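# Torque the battery terminal bolt until the wrench clicks

## Task

Using the torque wrench, turn the bolt on the battery terminal tighter until the wrench gives its click; going past that point and overtightening means failure, and the battery must still be upright at the end. A reference image named manual shows the job.

## Robot and tools

Robot: two arms, left_arm and right_arm, each ending in a five-fingered hand (right_arm has a right hand, left_arm its mirror-image left hand). Bases sit near (+0.008, +0.404, 0) m for left_arm and (-0.051, -0.400, 0) m for right_arm. A camera stand stands behind them; the cameras are cam_high and cam_low (672x504 each). Loose objects may occasionally get nudged by the scene.

Scene frame: origin at table-top height midway between the arms, +x out over the table, +y toward left_arm, +z up. Reported end_effector_position (m), end_effector_quat_wxyz and velocities use this frame. Arm names do not match image left/right.

Hand point: a point fixed to the palm, about 0.15 m out from the wrist flange and 0.05 m in front of the palm. Its +z runs along the straightened fingers, +y points out of the palm, +x goes across the palm away from the thumb on the right hand (toward the thumb on the left hand). Fingers extend 0.06-0.07 m past the point. A bracket on the little-finger side of the wrist can strike things, and with fingers level the wrist may hang below the hand point and reach the table first.

Row layout (used by both execute_actions and move): exactly 28 numbers, each in [-1, 1], always covering both arms. Order: left_arm dx, dy, dz, rx, ry, rz; left hand little, ring, middle, index, thumb_bend, thumb_turn, force_limit, speed; then the same fourteen for right_arm. The six pose numbers are an offset, not a pose: they count from that arm's current Hand target (shown in results), along that Hand target's own axes. Scale: 1.0 equals 0.6 m for dx/dy/dz and 180 degrees for rx/ry/rz, which together form one rotation vector. All zeros re-requests the current Hand target. Repeating an offset moves the arm again. The controller clips each commanded orientation to within 32 degrees of the measured one.

Hand numbers are absolute targets, not offsets: for fingers and thumb_bend +1 straight/open, -1 curled/closed; thumb_turn +1 beside the palm, -1 opposite the fingers. force_limit maps -1..+1 to about 0..10 N at the fingertip (0..15 N for the two thumb motors); speed rises from near zero at -1 to full at +0.48 and above. Use speed about -0.94 or lower for a gentle grip, since fast fingers overshoot the limit. To keep a hand unchanged, resend the eight hand numbers last actually carried out for it (before any, send hand_measured plus hand_force_limit and hand_speed). A thumb turned in front can hold things 0.035-0.065 m thick, or a handle down to about 0.025 m.

execute_actions: actions is a list of actions; each action is up to 15 rows, one per 1/30 s step, and every row's offset is measured from the Hand target at the start of that action. A short action holds its last row. cameras optionally names cameras to return (an empty actions list returns all by default).

move: target is one 28-number row or a list of up to 15 rows, all offsets measured from the same starting Hand targets. speed is top speed in m/s (0.002 to 3.6, default 0.25; turning up to twice that in rad/s), one value or one per target. blend (m) rounds corners in a list; 0 stops at each. stop_force (3 to 120 N, shared by both arms) ends an arm's path when its wrist sensor feels that much push against the motion; zero (default true) rezeroes before the move. blocking=false returns early but cannot be combined with stop_force. Do not rely on stop_force while the hand point rotates, and omit it when backing off a contact. The move: line reports done, off_target, moving, held or fault, plus limits such as paced or held.

wait: seconds 0 to 10, arms hold their commands. stop: brakes a running move. zoom_image: camera (cam_high or cam_low) and region [x0, y0, x1, y1] in pixels, up to 504 per side, from the newest image. show_instructions: shows the reference image(s). zero_wrist_force: arm = left_arm or right_arm, rezeros that sensor. finished_scene: ends the scene for good (scene 1, optional).

Results: Hand target (last commanded, clipped pose), hand pose and velocities, joint positions and torques, hand_measured / hand_stopped_by (moving, target, force, stalled, fault) / hand_load_n (positive pushes a finger open; a lost grip shows as near-zero load), Wrist force and torque in the end effector's axes plus the peak since the last shown, motor temperatures, and a MOTOR HOT line at 70 C. A hand point often rests short of its Hand target; send the remaining distance as an offset.

Cautions: arms are stiff, so aiming even slightly beyond a firm contact can trigger a fault stop (10 s; from about 150 N on any part, or joint torque over limits: wrist joints about 17-20 N m). Wrist joints manage roughly 12.4 N m of extra effort, relevant when turning a wrench. Approach slowly; faster touches hit harder. Do not let arms or hands press each other, swing paths near an arm's own base, drop parts, knock the battery over, or let anything leave the table. At 85 C a motor brakes its arm for 30-60 s. Stop turning the wrench at the click to avoid overtightening.

Each tool is called after "Call:" as a command line: name --argument value for each argument, lists and objects as JSON in quotes; but a table of rows of numbers goes row by row, as --pt "numbers of a row", without its own name.

Reference images:

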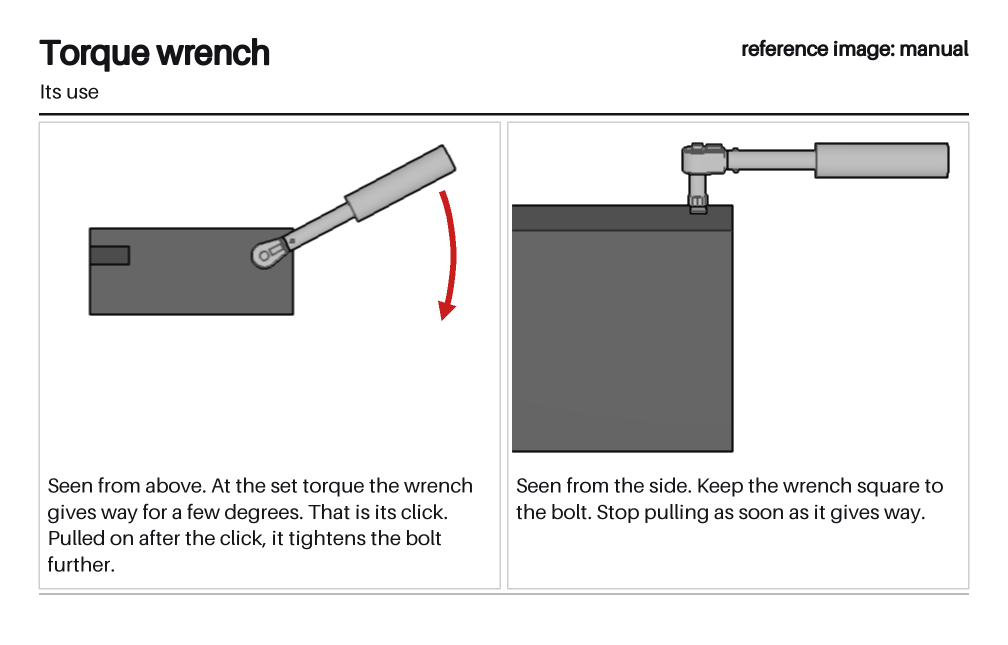

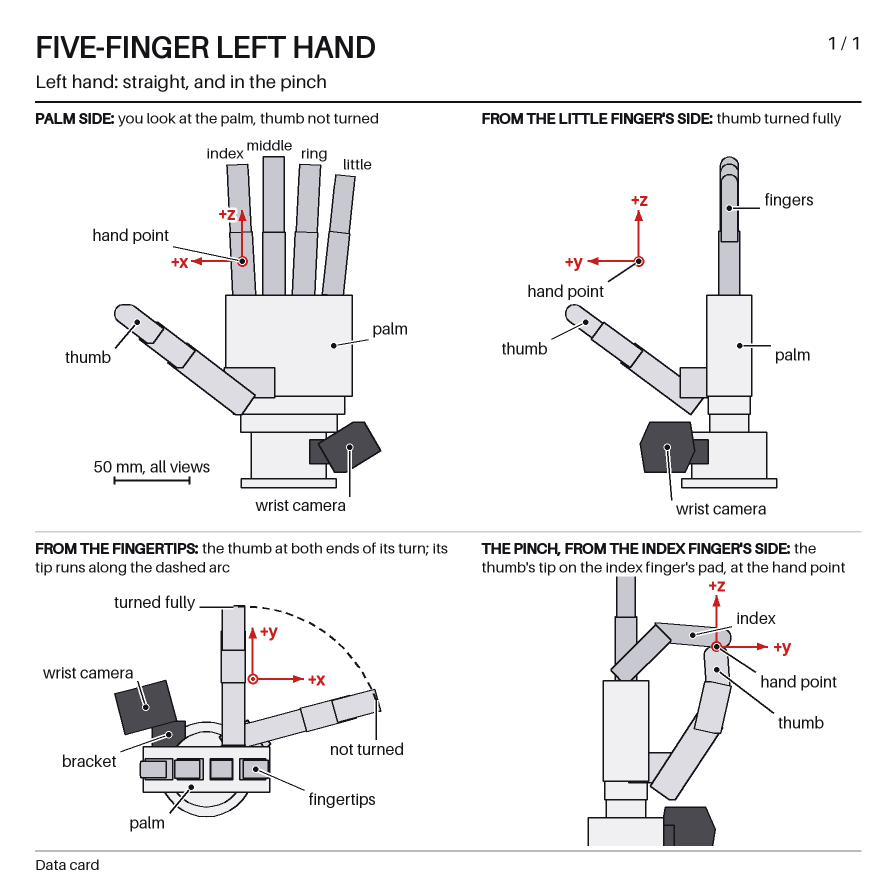

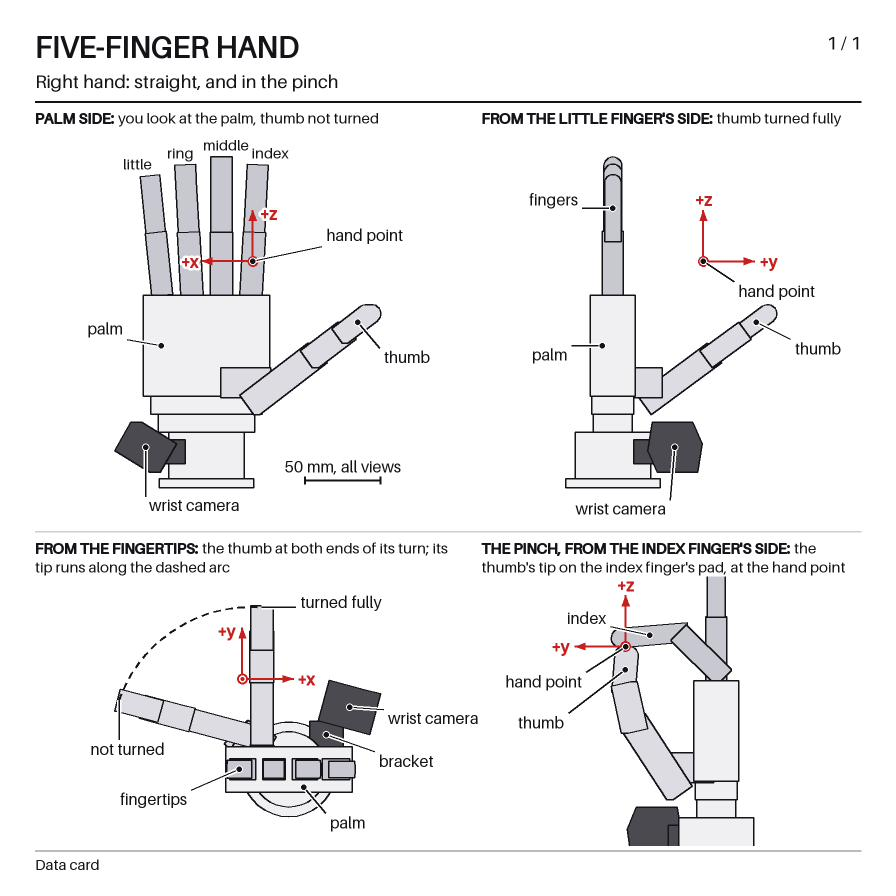

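## Session

Call:
execute_actions --actions '[]'

Scene clock: 0.00 s.
left_arm: end_effector_position=(+0.1973, +0.1066, +0.2892) hand_measured=(+1.000, +1.000, +1.000, +1.000, +1.000, +1.000) hand_load_n=(+0.0, +0.0, +0.0, +0.0, +0.0, +0.0) hand_stopped_by=(target, target, target, target, target, target) hand_force_limit=0.00 hand_speed=-0.80 end_effector_quat_wxyz=(+0.585, -0.146, +0.731, -0.321) | right_arm: end_effector_position=(+0.4691, -0.1042, +0.2699) hand_measured=(+1.000, +1.000, +1.000, +1.000, +1.000, +1.000) hand_load_n=(+0.0, +0.0, +0.0, +0.0, +0.0, +0.0) hand_stopped_by=(target, target, target, target, target, target) hand_force_limit=0.00 hand_speed=-0.80 end_effector_quat_wxyz=(-0.232, +0.564, +0.781, -0.134)
Joint positions: left_arm=[1.909 -1.214 -2.143 3.179 -2.471 3.872] | right_arm=[0.269 -0.623 0.47 2.238 1.39 -0.113]
Joint velocities: within noise
Joint torques (N m): no reading
Motor temperatures (°C): left_arm=[24 22 30 34 38 37] | right_arm=[29 26 27 33 34 38]
Wrist force (N): no reading
Wrist torque (N m): no reading
Wrist force, peak (N): no reading
Hand target: left_arm +0.1973, +0.1066, +0.2892; +0.585, -0.146, +0.731, -0.321 | right_arm +0.4691, -0.1042, +0.2699; -0.232, +0.564, +0.781, -0.134

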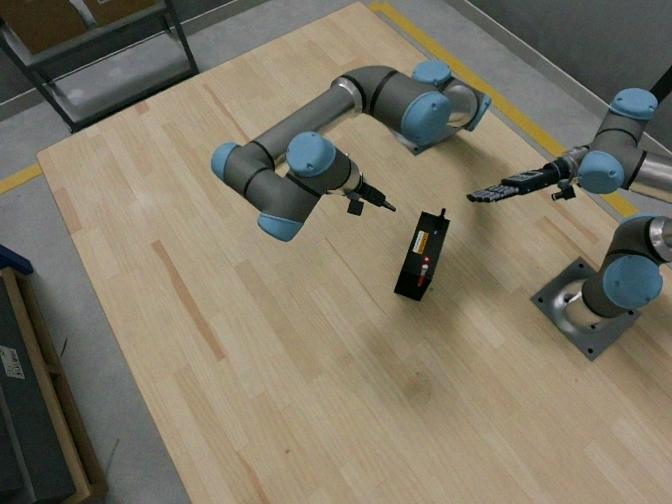

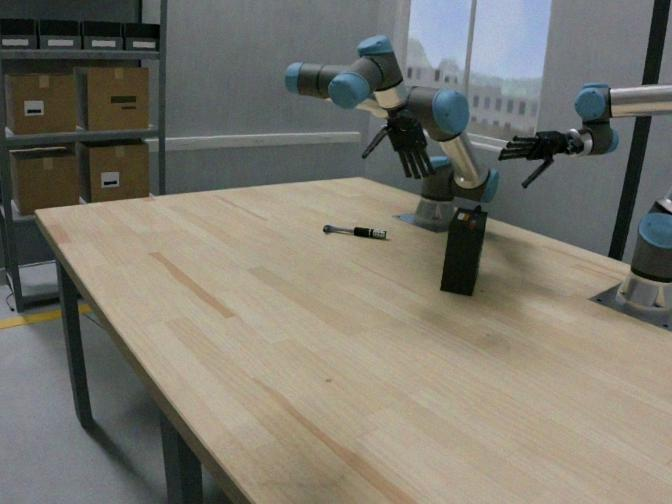

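Call:
zoom_image --camera "cam_high" --region '[340, 170, 508, 310]'

Call:
zoom_image --camera "cam_low" --region '[300, 180, 520, 310]'

Scaled by 3.000 from the camera's 672x504 image, which has a finer 960x720 frame.

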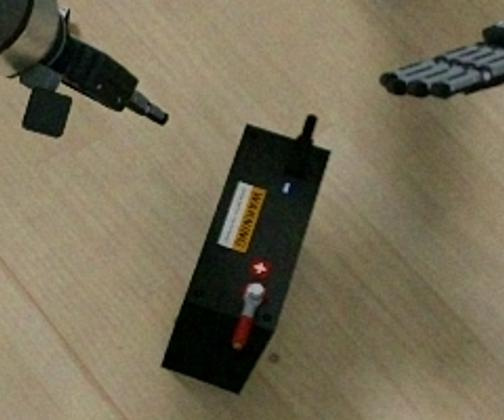

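Scaled by 2.291 from the camera's 672x504 image, which has a finer 960x720 frame.

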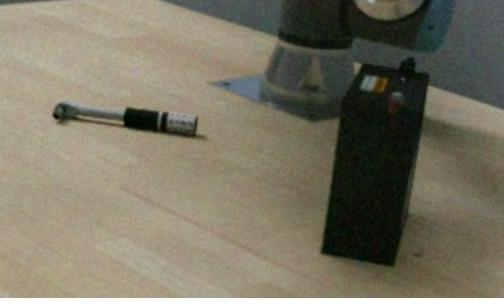

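Call:
move --pt "0 0 0 0 0 0 1 1 1 1 1 1 0 -0.8 0.0457 -0.102 -0.1855 0 0 0 1 1 1 1 1 1 0 -0.8" --pt "0 0 0 0 0 0 1 1 1 1 1 1 0 -0.8 -0.789 -0.498 -0.174 0 0 0 1 1 1 1 1 1 0 -0.8" --blend '[0.03,0]' --speed 0.3 --cameras '["all"]'

Scene clock: 10.90 s.
left_arm: end_effector_position=(+0.1973, +0.1066, +0.2892) hand_measured=(+1.000, +1.000, +1.000, +1.000, +1.000, +1.000) hand_load_n=(+0.0, +0.0, +0.0, +0.0, +0.0, +0.0) hand_stopped_by=(target, target, target, target, target, target) hand_force_limit=0.00 hand_speed=-0.80 end_effector_quat_wxyz=(+0.585, -0.146, +0.731, -0.321) | right_arm: end_effector_position=(+0.3997, -0.6541, +0.4003) hand_measured=(+1.000, +1.000, +1.000, +1.000, +1.000, +1.000) hand_load_n=(+0.0, +0.0, +0.0, -0.5, +0.0, +0.0) hand_stopped_by=(target, target, target, target, target, target) hand_force_limit=0.00 hand_speed=-0.80 end_effector_quat_wxyz=(-0.232, +0.564, +0.781, -0.134)
Joint positions: left_arm=[1.909 -1.214 -2.143 3.179 -2.471 3.872] | right_arm=[-0.676 -0.837 0.507 2.364 1.862 -0.941]
Joint torques (N m): left_arm=[0.22 5.83 19.37 0.29 -0.56 0.23] | right_arm=[-7.31 -39.71 -21.14 5.67 1.65 -2.11]
Wrist force (N): left_arm=[0.2 -0.1 0.1] | right_arm=[0.5 0.1 0.0]
Wrist torque (N m): left_arm=[-0.04 -0.02 0.00] | right_arm=[0.03 -0.08 0.14]
Wrist force, peak (N): left_arm=[0.2 -0.2 0.8] | right_arm=[0.5 2.7 1.5]
Hand target: left_arm +0.1973, +0.1066, +0.2892; +0.585, -0.146, +0.731, -0.321 | right_arm +0.3997, -0.6541, +0.4003; -0.232, +0.564, +0.781, -0.134
Off the commanded pose: left_arm 0.000 m, 0 deg | right_arm 0.000 m, 0 deg.
elbow stopped short (right arm): the move would have taken joint 3 (elbow) straighter than the controller allows.
move: done

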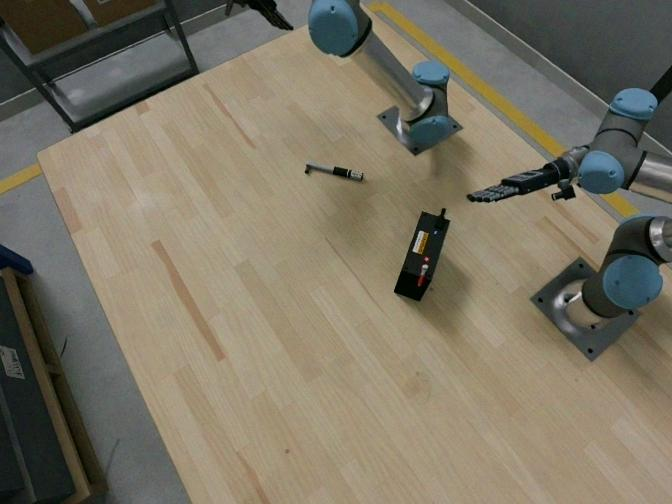

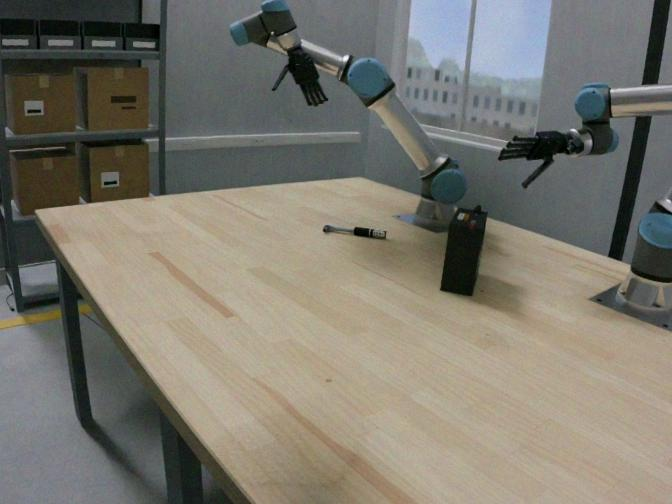

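Call:
zoom_image --camera "cam_high" --region '[295, 150, 375, 190]'

Call:
zoom_image --camera "cam_low" --region '[315, 210, 395, 250]'

Call:
zoom_image --camera "cam_low" --region '[430, 195, 500, 300]'

Call:
zoom_image --camera "cam_high" --region '[385, 200, 465, 310]'

Scaled by 6.300 from the camera's 672x504 image, which has a finer 960x720 frame.

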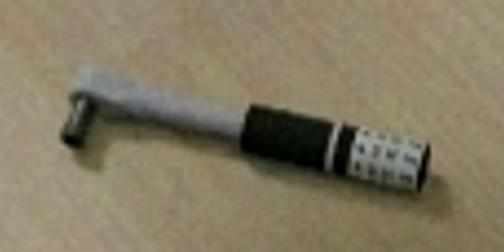

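Scaled by 6.300 from the camera's 672x504 image, which has a finer 960x720 frame.

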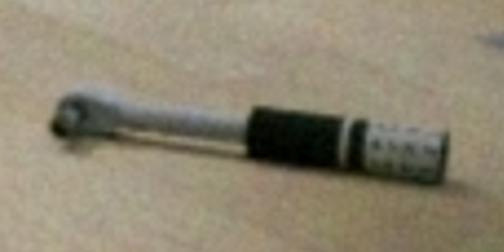

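Scaled by 4.800 from the camera's 672x504 image, which has a finer 960x720 frame.

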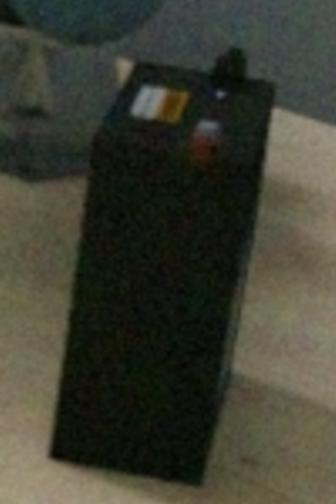

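Scaled by 4.582 from the camera's 672x504 image, which has a finer 960x720 frame.

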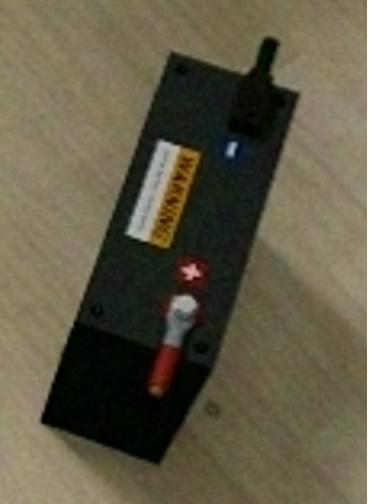

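Call:
zoom_image --camera "cam_high" --region '[360, 50, 480, 170]'

Call:
zoom_image --camera "cam_high" --region '[512, 220, 672, 370]'

Call:
zoom_image --camera "cam_low" --region '[380, 150, 500, 250]'

Call:
zoom_image --camera "cam_low" --region '[572, 220, 672, 340]'

Scaled by 4.200 from the camera's 672x504 image, which has a finer 960x720 frame.

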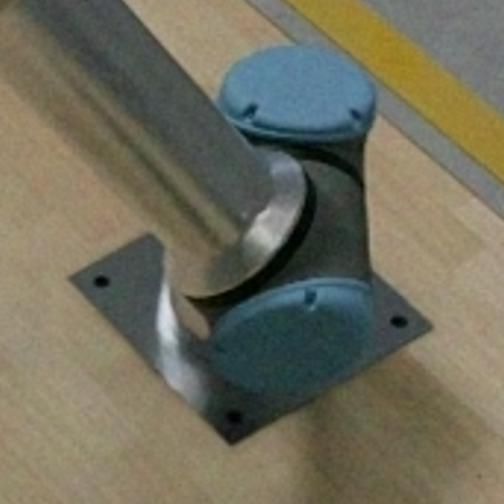

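Scaled by 3.150 from the camera's 672x504 image, which has a finer 960x720 frame.

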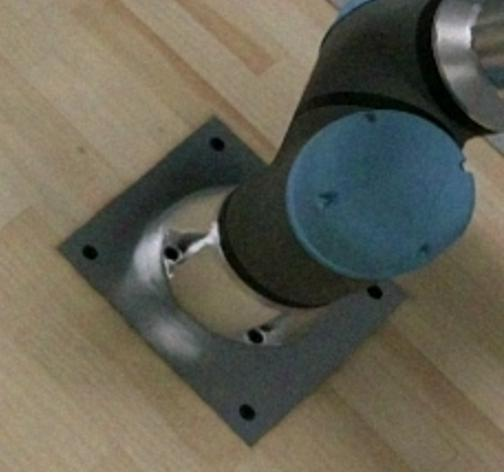

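Scaled by 4.200 from the camera's 672x504 image, which has a finer 960x720 frame.

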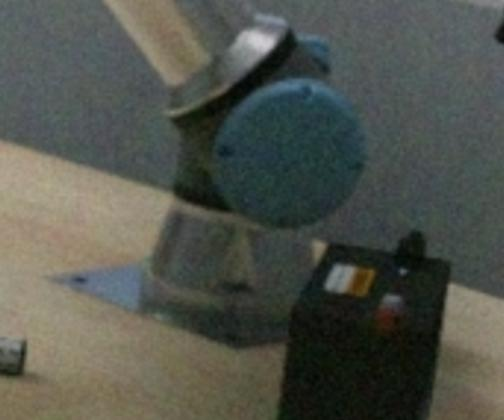

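Scaled by 4.200 from the camera's 672x504 image, which has a finer 960x720 frame.

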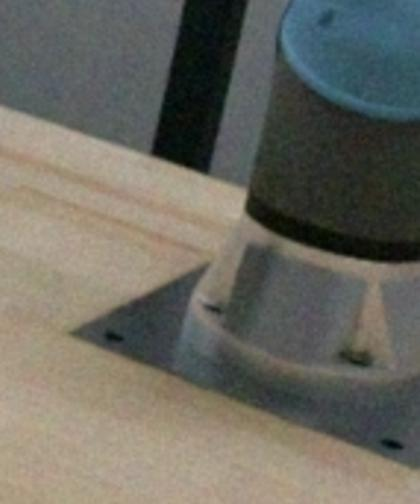

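Call:
move --pt "0 0 0 0 0 0 1 1 1 1 1 1 0 -0.8 0.2277 -0.0041 0.2044 -0.0678 0.102 0.434 1 1 1 1 1 1 0 -0.8" --pt "0 0 0 0 0 0 1 1 1 1 1 1 0 -0.8 0.4553 -0.0082 0.4087 -0.1357 0.2039 0.8679 1 1 1 1 1 1 0 -0.8" --blend '[0.03,0]' --speed 0.4 --cameras '["all"]'

Scene clock: 52.10 s.
left_arm: end_effector_position=(+0.1973, +0.1066, +0.2892) hand_measured=(+1.000, +1.000, +1.000, +1.000, +1.000, +1.000) hand_load_n=(+0.0, +0.0, +0.0, +0.0, +0.0, +0.0) hand_stopped_by=(target, target, target, target, target, target) hand_force_limit=0.00 hand_speed=-0.80 end_effector_quat_wxyz=(+0.585, -0.146, +0.731, -0.321) | right_arm: end_effector_position=(+0.1996, -0.3855, +0.2501) hand_measured=(+1.000, +1.000, +1.000, +1.000, +1.000, +1.000) hand_load_n=(+0.0, +0.0, +0.0, +0.0, +0.0, +0.0) hand_stopped_by=(target, target, target, target, target, target) hand_force_limit=0.00 hand_speed=-0.80 end_effector_quat_wxyz=(+0.001, +0.894, -0.448, +0.001)
Joint positions: left_arm=[1.909 -1.214 -2.143 3.179 -2.471 3.872] | right_arm=[-0.335 -1.556 1.78 1.345 1.574 2.151]
Joint torques (N m): left_arm=[-0.42 5.89 19.73 0.18 -0.6 0.22] | right_arm=[9.61 -14.41 -9.8 -0.64 1.13 1.97]
Wrist force (N): left_arm=[0.1 0.2 -0.1] | right_arm=[0.5 -0.1 0.5]
Wrist torque (N m): left_arm=[0.03 0.00 0.00] | right_arm=[-0.04 -0.08 -0.06]
Wrist force, peak (N): left_arm=[0.2 -0.1 0.7] | right_arm=[0.8 0.1 0.9]
Hand target: left_arm +0.1973, +0.1066, +0.2892; +0.585, -0.146, +0.731, -0.321 | right_arm +0.1996, -0.3855, +0.2501; +0.001, +0.894, -0.448, +0.001
Off the commanded pose: left_arm 0.000 m, 0 deg | right_arm 0.000 m, 0 deg.
move: done

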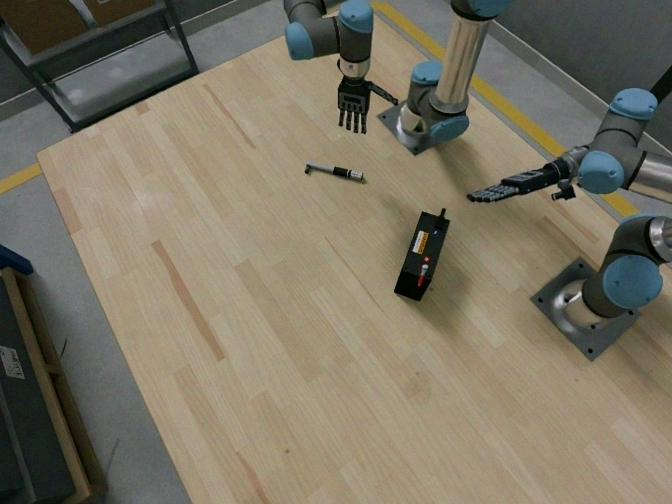

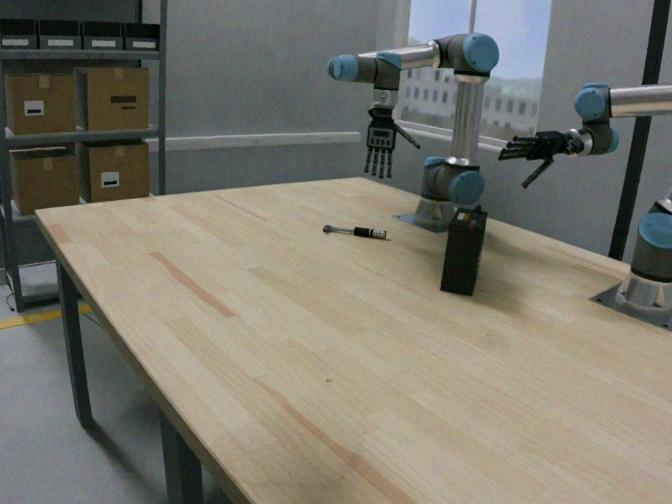

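Call:
zoom_image --camera "cam_high" --region '[300, 50, 410, 190]'

Call:
zoom_image --camera "cam_low" --region '[310, 80, 430, 250]'

Scaled by 3.600 from the camera's 672x504 image, which has a finer 960x720 frame.

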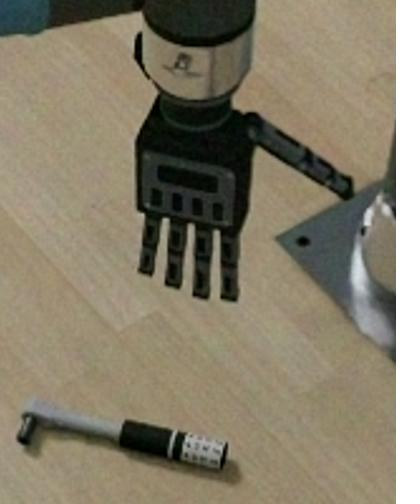

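Scaled by 2.965 from the camera's 672x504 image, which has a finer 960x720 frame.

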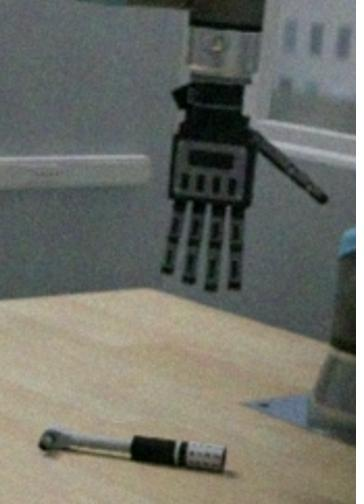

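Call:
move --pt "0 0 0 0 0 0 1 1 1 1 1 1 0 -0.8 0.019 0.0105 0.2 0 0 0 1 1 1 1 1 1 0 -0.8" --pt "0 0 0 0 0 0 1 1 1 1 1 1 0 -0.8 0.019 0.0105 0.2968 0 0 0 1 1 1 1 1 1 0 -0.8" --speed '[0.2,0.06]' --stop_force 5 --cameras '["all"]'

Call:
zoom_image --camera "cam_high" --region '[290, 80, 400, 200]'

Call:
zoom_image --camera "cam_low" --region '[310, 140, 430, 260]'

Scene clock: 57.10 s.
left_arm: end_effector_position=(+0.1973, +0.1066, +0.2892) hand_measured=(+1.000, +1.000, +1.000, +1.000, +1.000, +1.000) hand_load_n=(+0.0, +0.0, +0.0, +0.0, +0.0, +0.0) hand_stopped_by=(target, target, target, target, target, target) hand_force_limit=0.00 hand_speed=-0.80 end_effector_quat_wxyz=(+0.585, -0.146, +0.731, -0.321) | right_arm: end_effector_position=(+0.2016, -0.3990, +0.0720) hand_measured=(+1.000, +1.000, +1.000, +1.000, +1.000, +1.000) hand_load_n=(+0.0, +0.0, +0.0, +0.0, +0.0, +0.0) hand_stopped_by=(target, target, target, target, target, target) hand_force_limit=0.00 hand_speed=-0.80 end_effector_quat_wxyz=(+0.001, +0.894, -0.448, +0.001)
Joint positions: left_arm=[1.909 -1.214 -2.143 3.179 -2.471 3.872] | right_arm=[-0.376 -1.353 2.061 0.861 1.574 2.11]
Joint torques (N m): left_arm=[-0.25 5.88 19.48 -0.01 -0.68 0.04] | right_arm=[-6.79 -17.32 -8.14 -0.56 0.17 -2.29]
Wrist force (N): left_arm=[0.0 0.0 0.3] | right_arm=[0.5 0.1 0.7]
Wrist torque (N m): left_arm=[-0.01 0.01 0.00] | right_arm=[-0.01 -0.09 0.13]
Wrist force, peak (N): left_arm=[0.0 0.2 0.7] | right_arm=[0.4 0.1 1.5]
Hand target: left_arm +0.1973, +0.1066, +0.2892; +0.585, -0.146, +0.731, -0.321 | right_arm +0.2016, -0.3990, +0.0720; +0.001, +0.894, -0.448, +0.001
Off the commanded pose: left_arm 0.000 m, 0 deg | right_arm 0.000 m, 0 deg.
move: done

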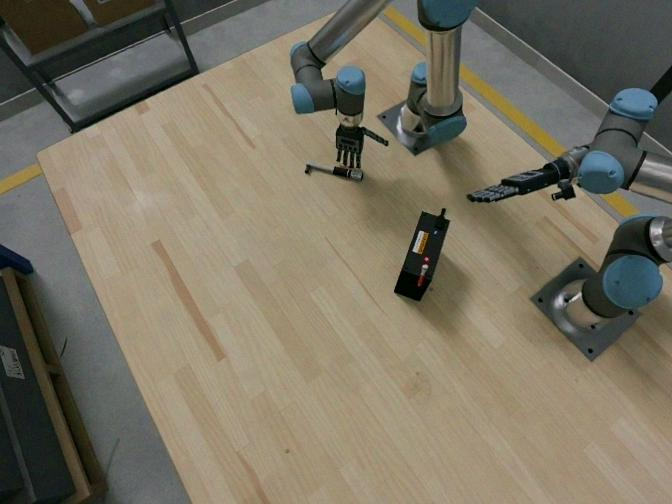

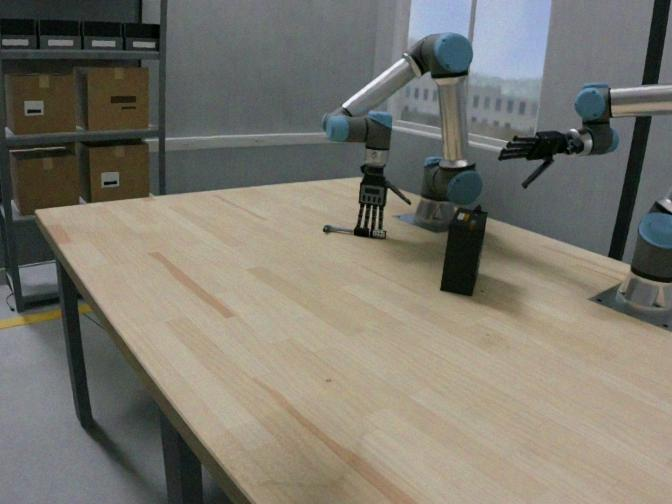

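Scaled by 4.200 from the camera's 672x504 image, which has a finer 960x720 frame.

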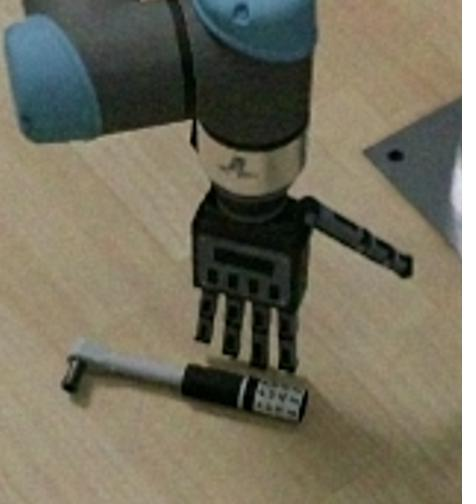

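Scaled by 4.200 from the camera's 672x504 image, which has a finer 960x720 frame.

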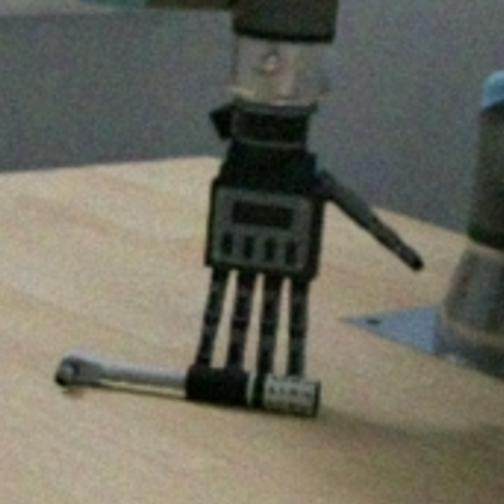

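Call:
move --pt "0 0 0 0 0 0 1 1 1 1 1 1 0 -0.8 -0.0013 -0.0253 0 0 0 0 1 1 1 1 1 1 0 -0.8" --pt "0 0 0 0 0 0 1 1 1 1 1 1 0 -0.8 -0.0272 -0.0988 0 0 0 0.0833 1 1 1 1 1 1 0 -0.8" --pt "0 0 0 0 0 0 1 1 1 1 1 1 0 -0.8 -0.0337 -0.1763 0 0 0 0.1667 1 1 1 1 1 1 0 -0.8" --speed 0.06 --blend '[0.01,0.01,0]' --cameras '["all"]'

Call:
zoom_image --camera "cam_high" --region '[290, 80, 410, 210]'

Call:
zoom_image --camera "cam_low" --region '[310, 140, 430, 260]'

Scene clock: 63.03 s.
left_arm: end_effector_position=(+0.1973, +0.1066, +0.2892) hand_measured=(+1.000, +1.000, +1.000, +1.000, +1.000, +1.000) hand_load_n=(+0.0, +0.0, +0.0, +0.0, +0.0, +0.0) hand_stopped_by=(target, target, target, target, target, target) hand_force_limit=0.00 hand_speed=-0.80 end_effector_quat_wxyz=(+0.585, -0.146, +0.731, -0.321) | right_arm: end_effector_position=(+0.2742, -0.3194, +0.0719) hand_measured=(+1.000, +1.000, +1.000, +1.000, +1.000, +1.000) hand_load_n=(+0.0, +0.0, +0.0, +0.0, +0.0, +0.0) hand_stopped_by=(target, target, target, target, target, target) hand_force_limit=0.00 hand_speed=-0.80 end_effector_quat_wxyz=(+0.001, +0.748, -0.664, +0.002)
Joint positions: left_arm=[1.909 -1.214 -2.143 3.179 -2.471 3.872] | right_arm=[-0.185 -1.196 1.841 0.925 1.574 2.825]
Joint torques (N m): left_arm=[-0.6 6.5 19.38 0.01 -0.72 0.13] | right_arm=[8.63 -23.14 -20.73 5.46 1.24 1.84]
Wrist force (N): left_arm=[0.1 0.3 -0.1] | right_arm=[0.5 0.6 0.6]
Wrist torque (N m): left_arm=[0.03 -0.02 -0.01] | right_arm=[0.01 -0.06 -0.05]
Wrist force, peak (N): left_arm=[-0.1 -0.2 0.6] | right_arm=[0.5 0.9 0.6]
Hand target: left_arm +0.1973, +0.1066, +0.2892; +0.585, -0.146, +0.731, -0.321 | right_arm +0.2742, -0.3194, +0.0719; +0.001, +0.748, -0.664, +0.002
Off the commanded pose: left_arm 0.000 m, 0 deg | right_arm 0.000 m, 0 deg.
move: done; blend cut to 0.0076 m at target 1

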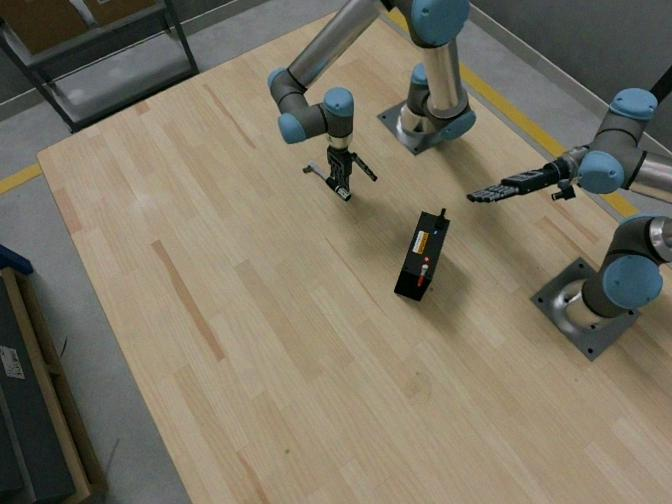

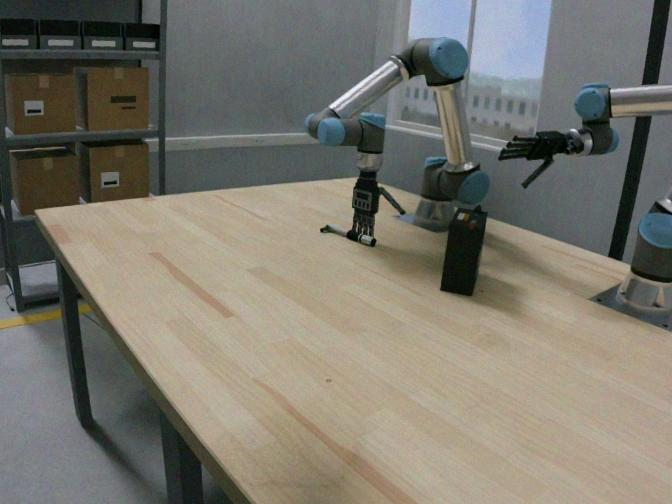

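Scaled by 3.877 from the camera's 672x504 image, which has a finer 960x720 frame.

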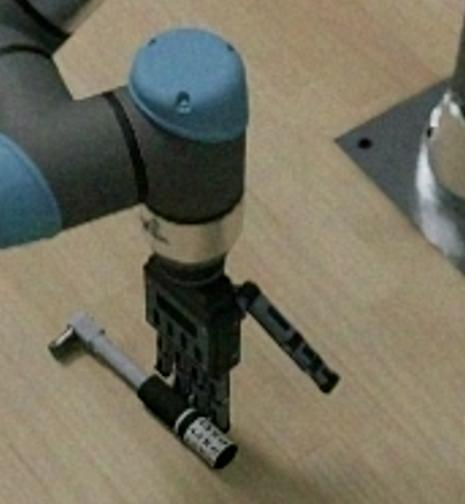

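Scaled by 4.200 from the camera's 672x504 image, which has a finer 960x720 frame.

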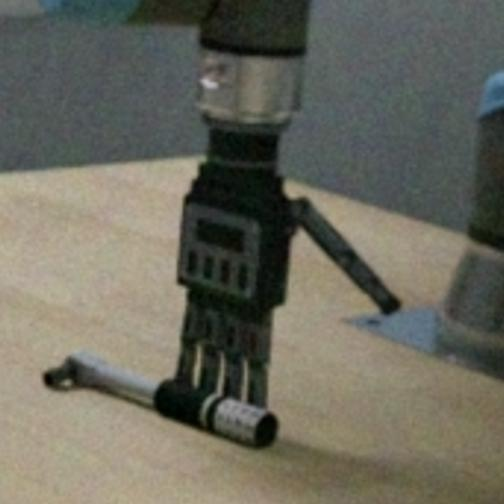

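Call:
move --target '[0,0,0,0,0,0,1,1,1,1,1,1,0,-0.8,0,-0.2,0,0,0,0,1,1,1,1,1,1,0,-0.8]' --speed 0.07 --cameras '["all"]'

Call:
zoom_image --camera "cam_high" --region '[270, 80, 400, 240]'

Call:
zoom_image --camera "cam_low" --region '[290, 150, 430, 280]'

Scene clock: 65.67 s.
left_arm: end_effector_position=(+0.1973, +0.1066, +0.2892) hand_measured=(+1.000, +1.000, +1.000, +1.000, +1.000, +1.000) hand_load_n=(+0.0, -0.5, +0.0, +0.0, +0.0, +0.0) hand_stopped_by=(target, target, target, target, target, target) hand_force_limit=0.00 hand_speed=-0.80 end_effector_quat_wxyz=(+0.585, -0.146, +0.731, -0.321) | right_arm: end_effector_position=(+0.3933, -0.3053, +0.0719) hand_measured=(+1.000, +1.000, +1.000, +1.000, +1.000, +1.000) hand_load_n=(-1.0, +0.0, +0.0, +0.0, +0.0, +0.0) hand_stopped_by=(target, target, target, target, target, target) hand_force_limit=0.00 hand_speed=-0.80 end_effector_quat_wxyz=(+0.001, +0.748, -0.664, +0.002)
Joint positions: left_arm=[1.909 -1.214 -2.143 3.179 -2.471 3.872] | right_arm=[-0.109 -0.946 1.436 1.079 1.574 2.901]
Joint torques (N m): left_arm=[-0.65 6.45 19.99 -0.15 -0.7 0.16] | right_arm=[7.85 -34.59 -23.45 5.02 1.03 1.88]
Wrist force (N): left_arm=[-0.1 0.2 -0.2] | right_arm=[0.6 1.1 0.4]
Wrist torque (N m): left_arm=[0.03 0.01 -0.02] | right_arm=[-0.04 -0.10 0.03]
Wrist force, peak (N): left_arm=[0.0 0.2 0.6] | right_arm=[0.5 1.6 -0.3]
Hand target: left_arm +0.1973, +0.1066, +0.2892; +0.585, -0.146, +0.731, -0.321 | right_arm +0.3934, -0.3053, +0.0719; +0.001, +0.748, -0.664, +0.002
Off the commanded pose: left_arm 0.000 m, 0 deg | right_arm 0.000 m, 0 deg.
move: done

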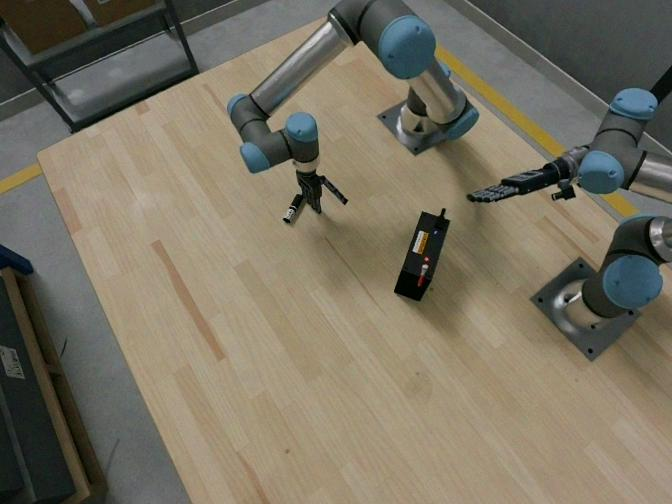

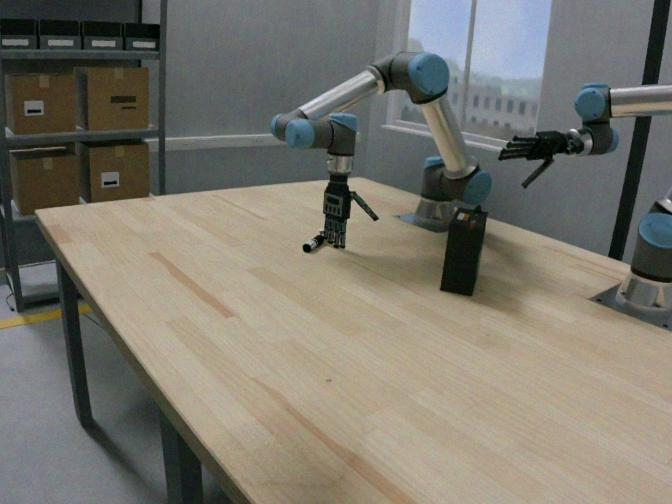

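Scaled by 3.150 from the camera's 672x504 image, which has a finer 960x720 frame.

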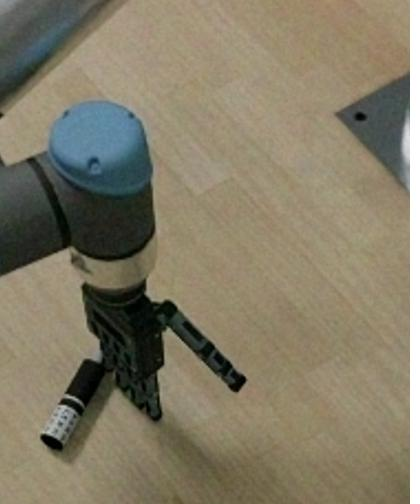

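Scaled by 3.600 from the camera's 672x504 image, which has a finer 960x720 frame.

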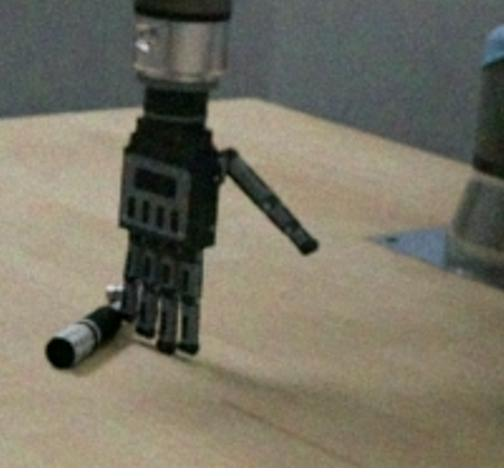

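Call:
move --pt "0 0 0 0 0 0 1 1 1 1 1 1 0 -0.8 0 0.105 0 0 0 0 1 1 1 1 1 1 0 -0.8" --pt "0 0 0 0 0 0 1 1 1 1 1 1 0 -0.8 0.035 0.078 0 0 0 0 1 1 1 1 1 1 0 -0.8" --speed 0.12 --blend '[0.01,0]' --cameras '["cam_high"]'

Call:
zoom_image --camera "cam_high" --region '[250, 100, 390, 240]'

Scene clock: 70.33 s.
left_arm: end_effector_position=(+0.1973, +0.1066, +0.2892) hand_measured=(+1.000, +1.000, +1.000, +1.000, +1.000, +1.000) hand_load_n=(-0.5, +0.0, +0.0, +0.0, +0.0, +0.0) hand_stopped_by=(target, target, target, target, target, target) hand_force_limit=0.00 hand_speed=-0.80 end_effector_quat_wxyz=(+0.585, -0.146, +0.731, -0.321) | right_arm: end_effector_position=(+0.3493, -0.3316, +0.0720) hand_measured=(+1.000, +1.000, +1.000, +1.000, +1.000, +1.000) hand_load_n=(-1.0, +0.0, +0.0, +0.0, +0.0, +0.0) hand_stopped_by=(target, target, target, target, target, target) hand_force_limit=0.00 hand_speed=-0.80 end_effector_quat_wxyz=(+0.001, +0.748, -0.664, +0.002)
Joint positions: left_arm=[1.909 -1.214 -2.143 3.179 -2.471 3.872] | right_arm=[-0.179 -1.045 1.603 1.011 1.574 2.831]
Joint torques (N m): left_arm=[-1.33 6.21 20.21 -0.23 -0.7 0.08] | right_arm=[-7.11 -30.08 -19.64 4.62 -0.77 -2.5]
Wrist force (N): left_arm=[0.4 0.0 0.1] | right_arm=[-0.2 1.3 -1.3]
Wrist torque (N m): left_arm=[-0.02 -0.05 0.03] | right_arm=[0.08 -0.02 0.16]
Wrist force, peak (N): left_arm=[-0.2 0.2 0.6] | right_arm=[-0.6 1.3 -1.6]
Hand target: left_arm +0.1973, +0.1066, +0.2892; +0.585, -0.146, +0.731, -0.321 | right_arm +0.3494, -0.3317, +0.0720; +0.001, +0.748, -0.664, +0.002
Off the commanded pose: left_arm 0.000 m, 0 deg | right_arm 0.000 m, 0 deg.
move: done
Images, in order (width x height): cam_high 672x504.

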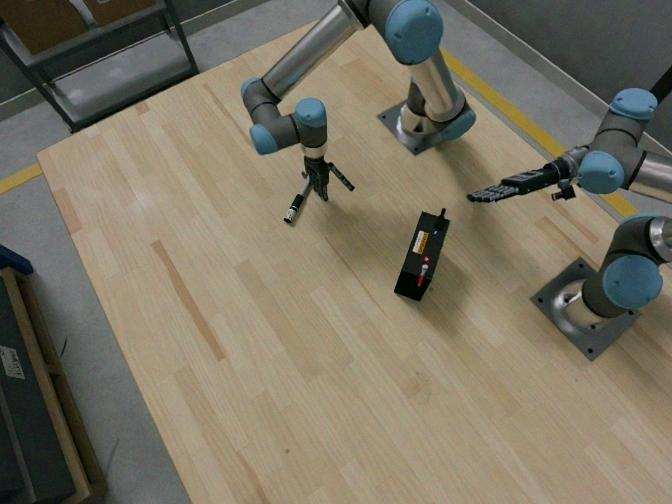

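Scaled by 3.600 from the camera's 672x504 image, which has a finer 960x720 frame.

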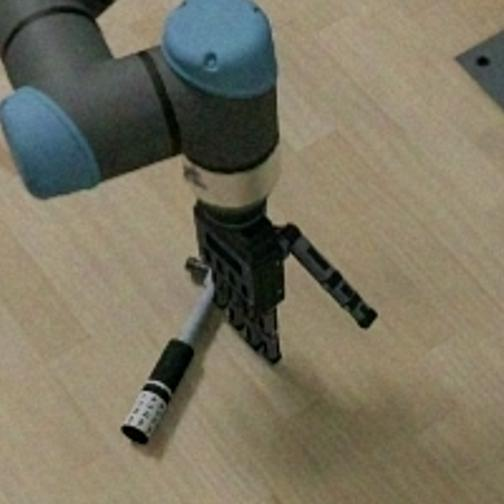

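Call:
move --target '[0,0,0,0,0,0,1,1,1,1,1,1,0,-0.8,0,-0.165,0,0,0,0,1,1,1,1,1,1,0,-0.8]' --speed 0.07 --cameras '["all"]'

Call:
zoom_image --camera "cam_high" --region '[230, 120, 370, 260]'

Call:
zoom_image --camera "cam_low" --region '[270, 160, 400, 290]'

Scene clock: 72.70 s.
left_arm: end_effector_position=(+0.1973, +0.1066, +0.2892) hand_measured=(+1.000, +1.000, +1.000, +1.000, +1.000, +1.000) hand_load_n=(+0.0, +0.0, +0.0, +0.0, +0.0, +0.0) hand_stopped_by=(target, target, target, target, target, target) hand_force_limit=0.00 hand_speed=-0.80 end_effector_quat_wxyz=(+0.585, -0.146, +0.731, -0.321) | right_arm: end_effector_position=(+0.4476, -0.3200, +0.0721) hand_measured=(+1.000, +1.000, +1.000, +1.000, +1.000, +1.000) hand_load_n=(-1.0, +0.0, +0.0, +0.0, +0.0, +0.0) hand_stopped_by=(target, target, target, target, target, target) hand_force_limit=0.00 hand_speed=-0.80 end_effector_quat_wxyz=(+0.001, +0.748, -0.664, +0.002)
Joint positions: left_arm=[1.909 -1.214 -2.143 3.179 -2.471 3.872] | right_arm=[-0.123 -0.828 1.229 1.168 1.574 2.887]
Joint torques (N m): left_arm=[0.38 5.73 20.37 -0.36 -0.77 0.16] | right_arm=[8.15 -40.37 -22.01 5.12 0.59 1.86]
Wrist force (N): left_arm=[0.0 0.0 0.3] | right_arm=[0.6 1.1 0.4]
Wrist torque (N m): left_arm=[-0.04 0.02 -0.01] | right_arm=[-0.01 -0.08 0.04]
Wrist force, peak (N): left_arm=[0.1 0.5 0.3] | right_arm=[-0.2 2.0 -1.4]
Hand target: left_arm +0.1973, +0.1066, +0.2892; +0.585, -0.146, +0.731, -0.321 | right_arm +0.4477, -0.3200, +0.0720; +0.001, +0.748, -0.664, +0.002
Off the commanded pose: left_arm 0.000 m, 0 deg | right_arm 0.000 m, 0 deg.
move: done

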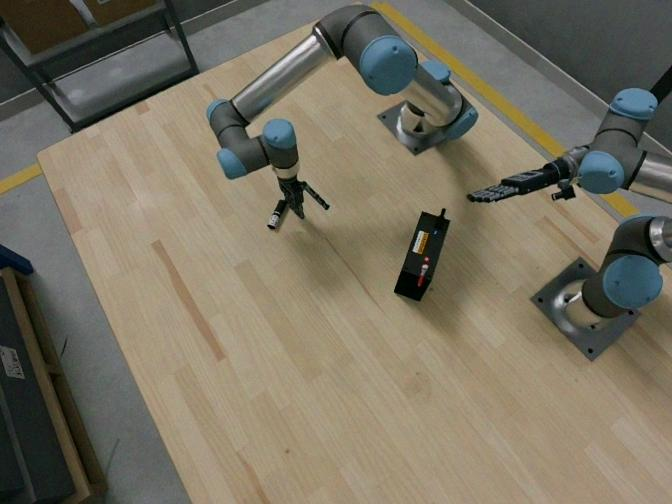

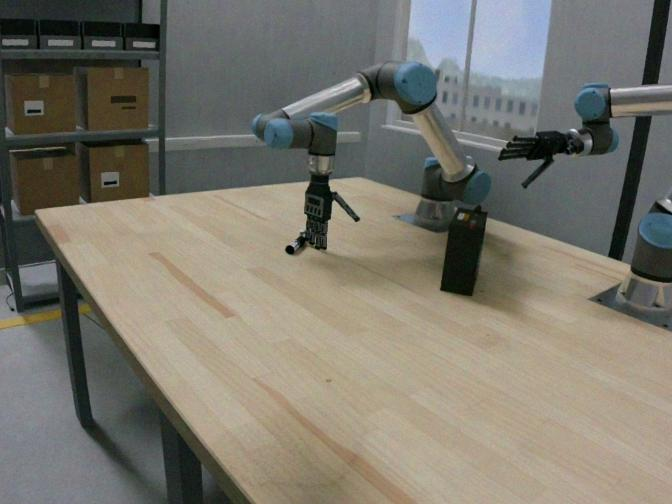

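Scaled by 3.600 from the camera's 672x504 image, which has a finer 960x720 frame.

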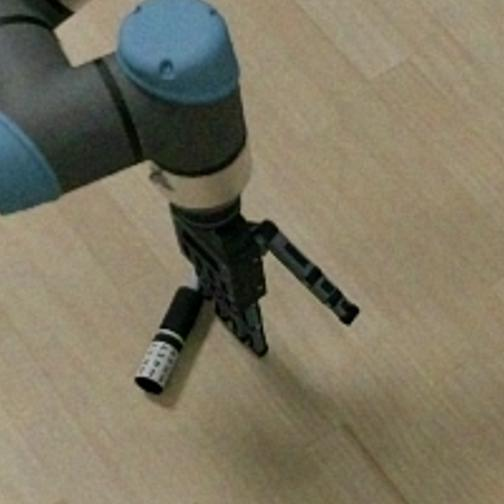

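Scaled by 3.877 from the camera's 672x504 image, which has a finer 960x720 frame.

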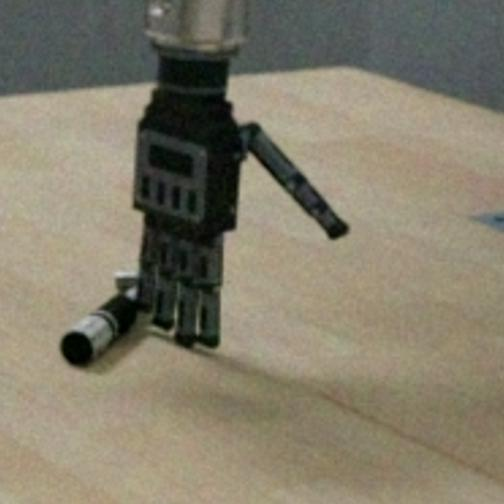

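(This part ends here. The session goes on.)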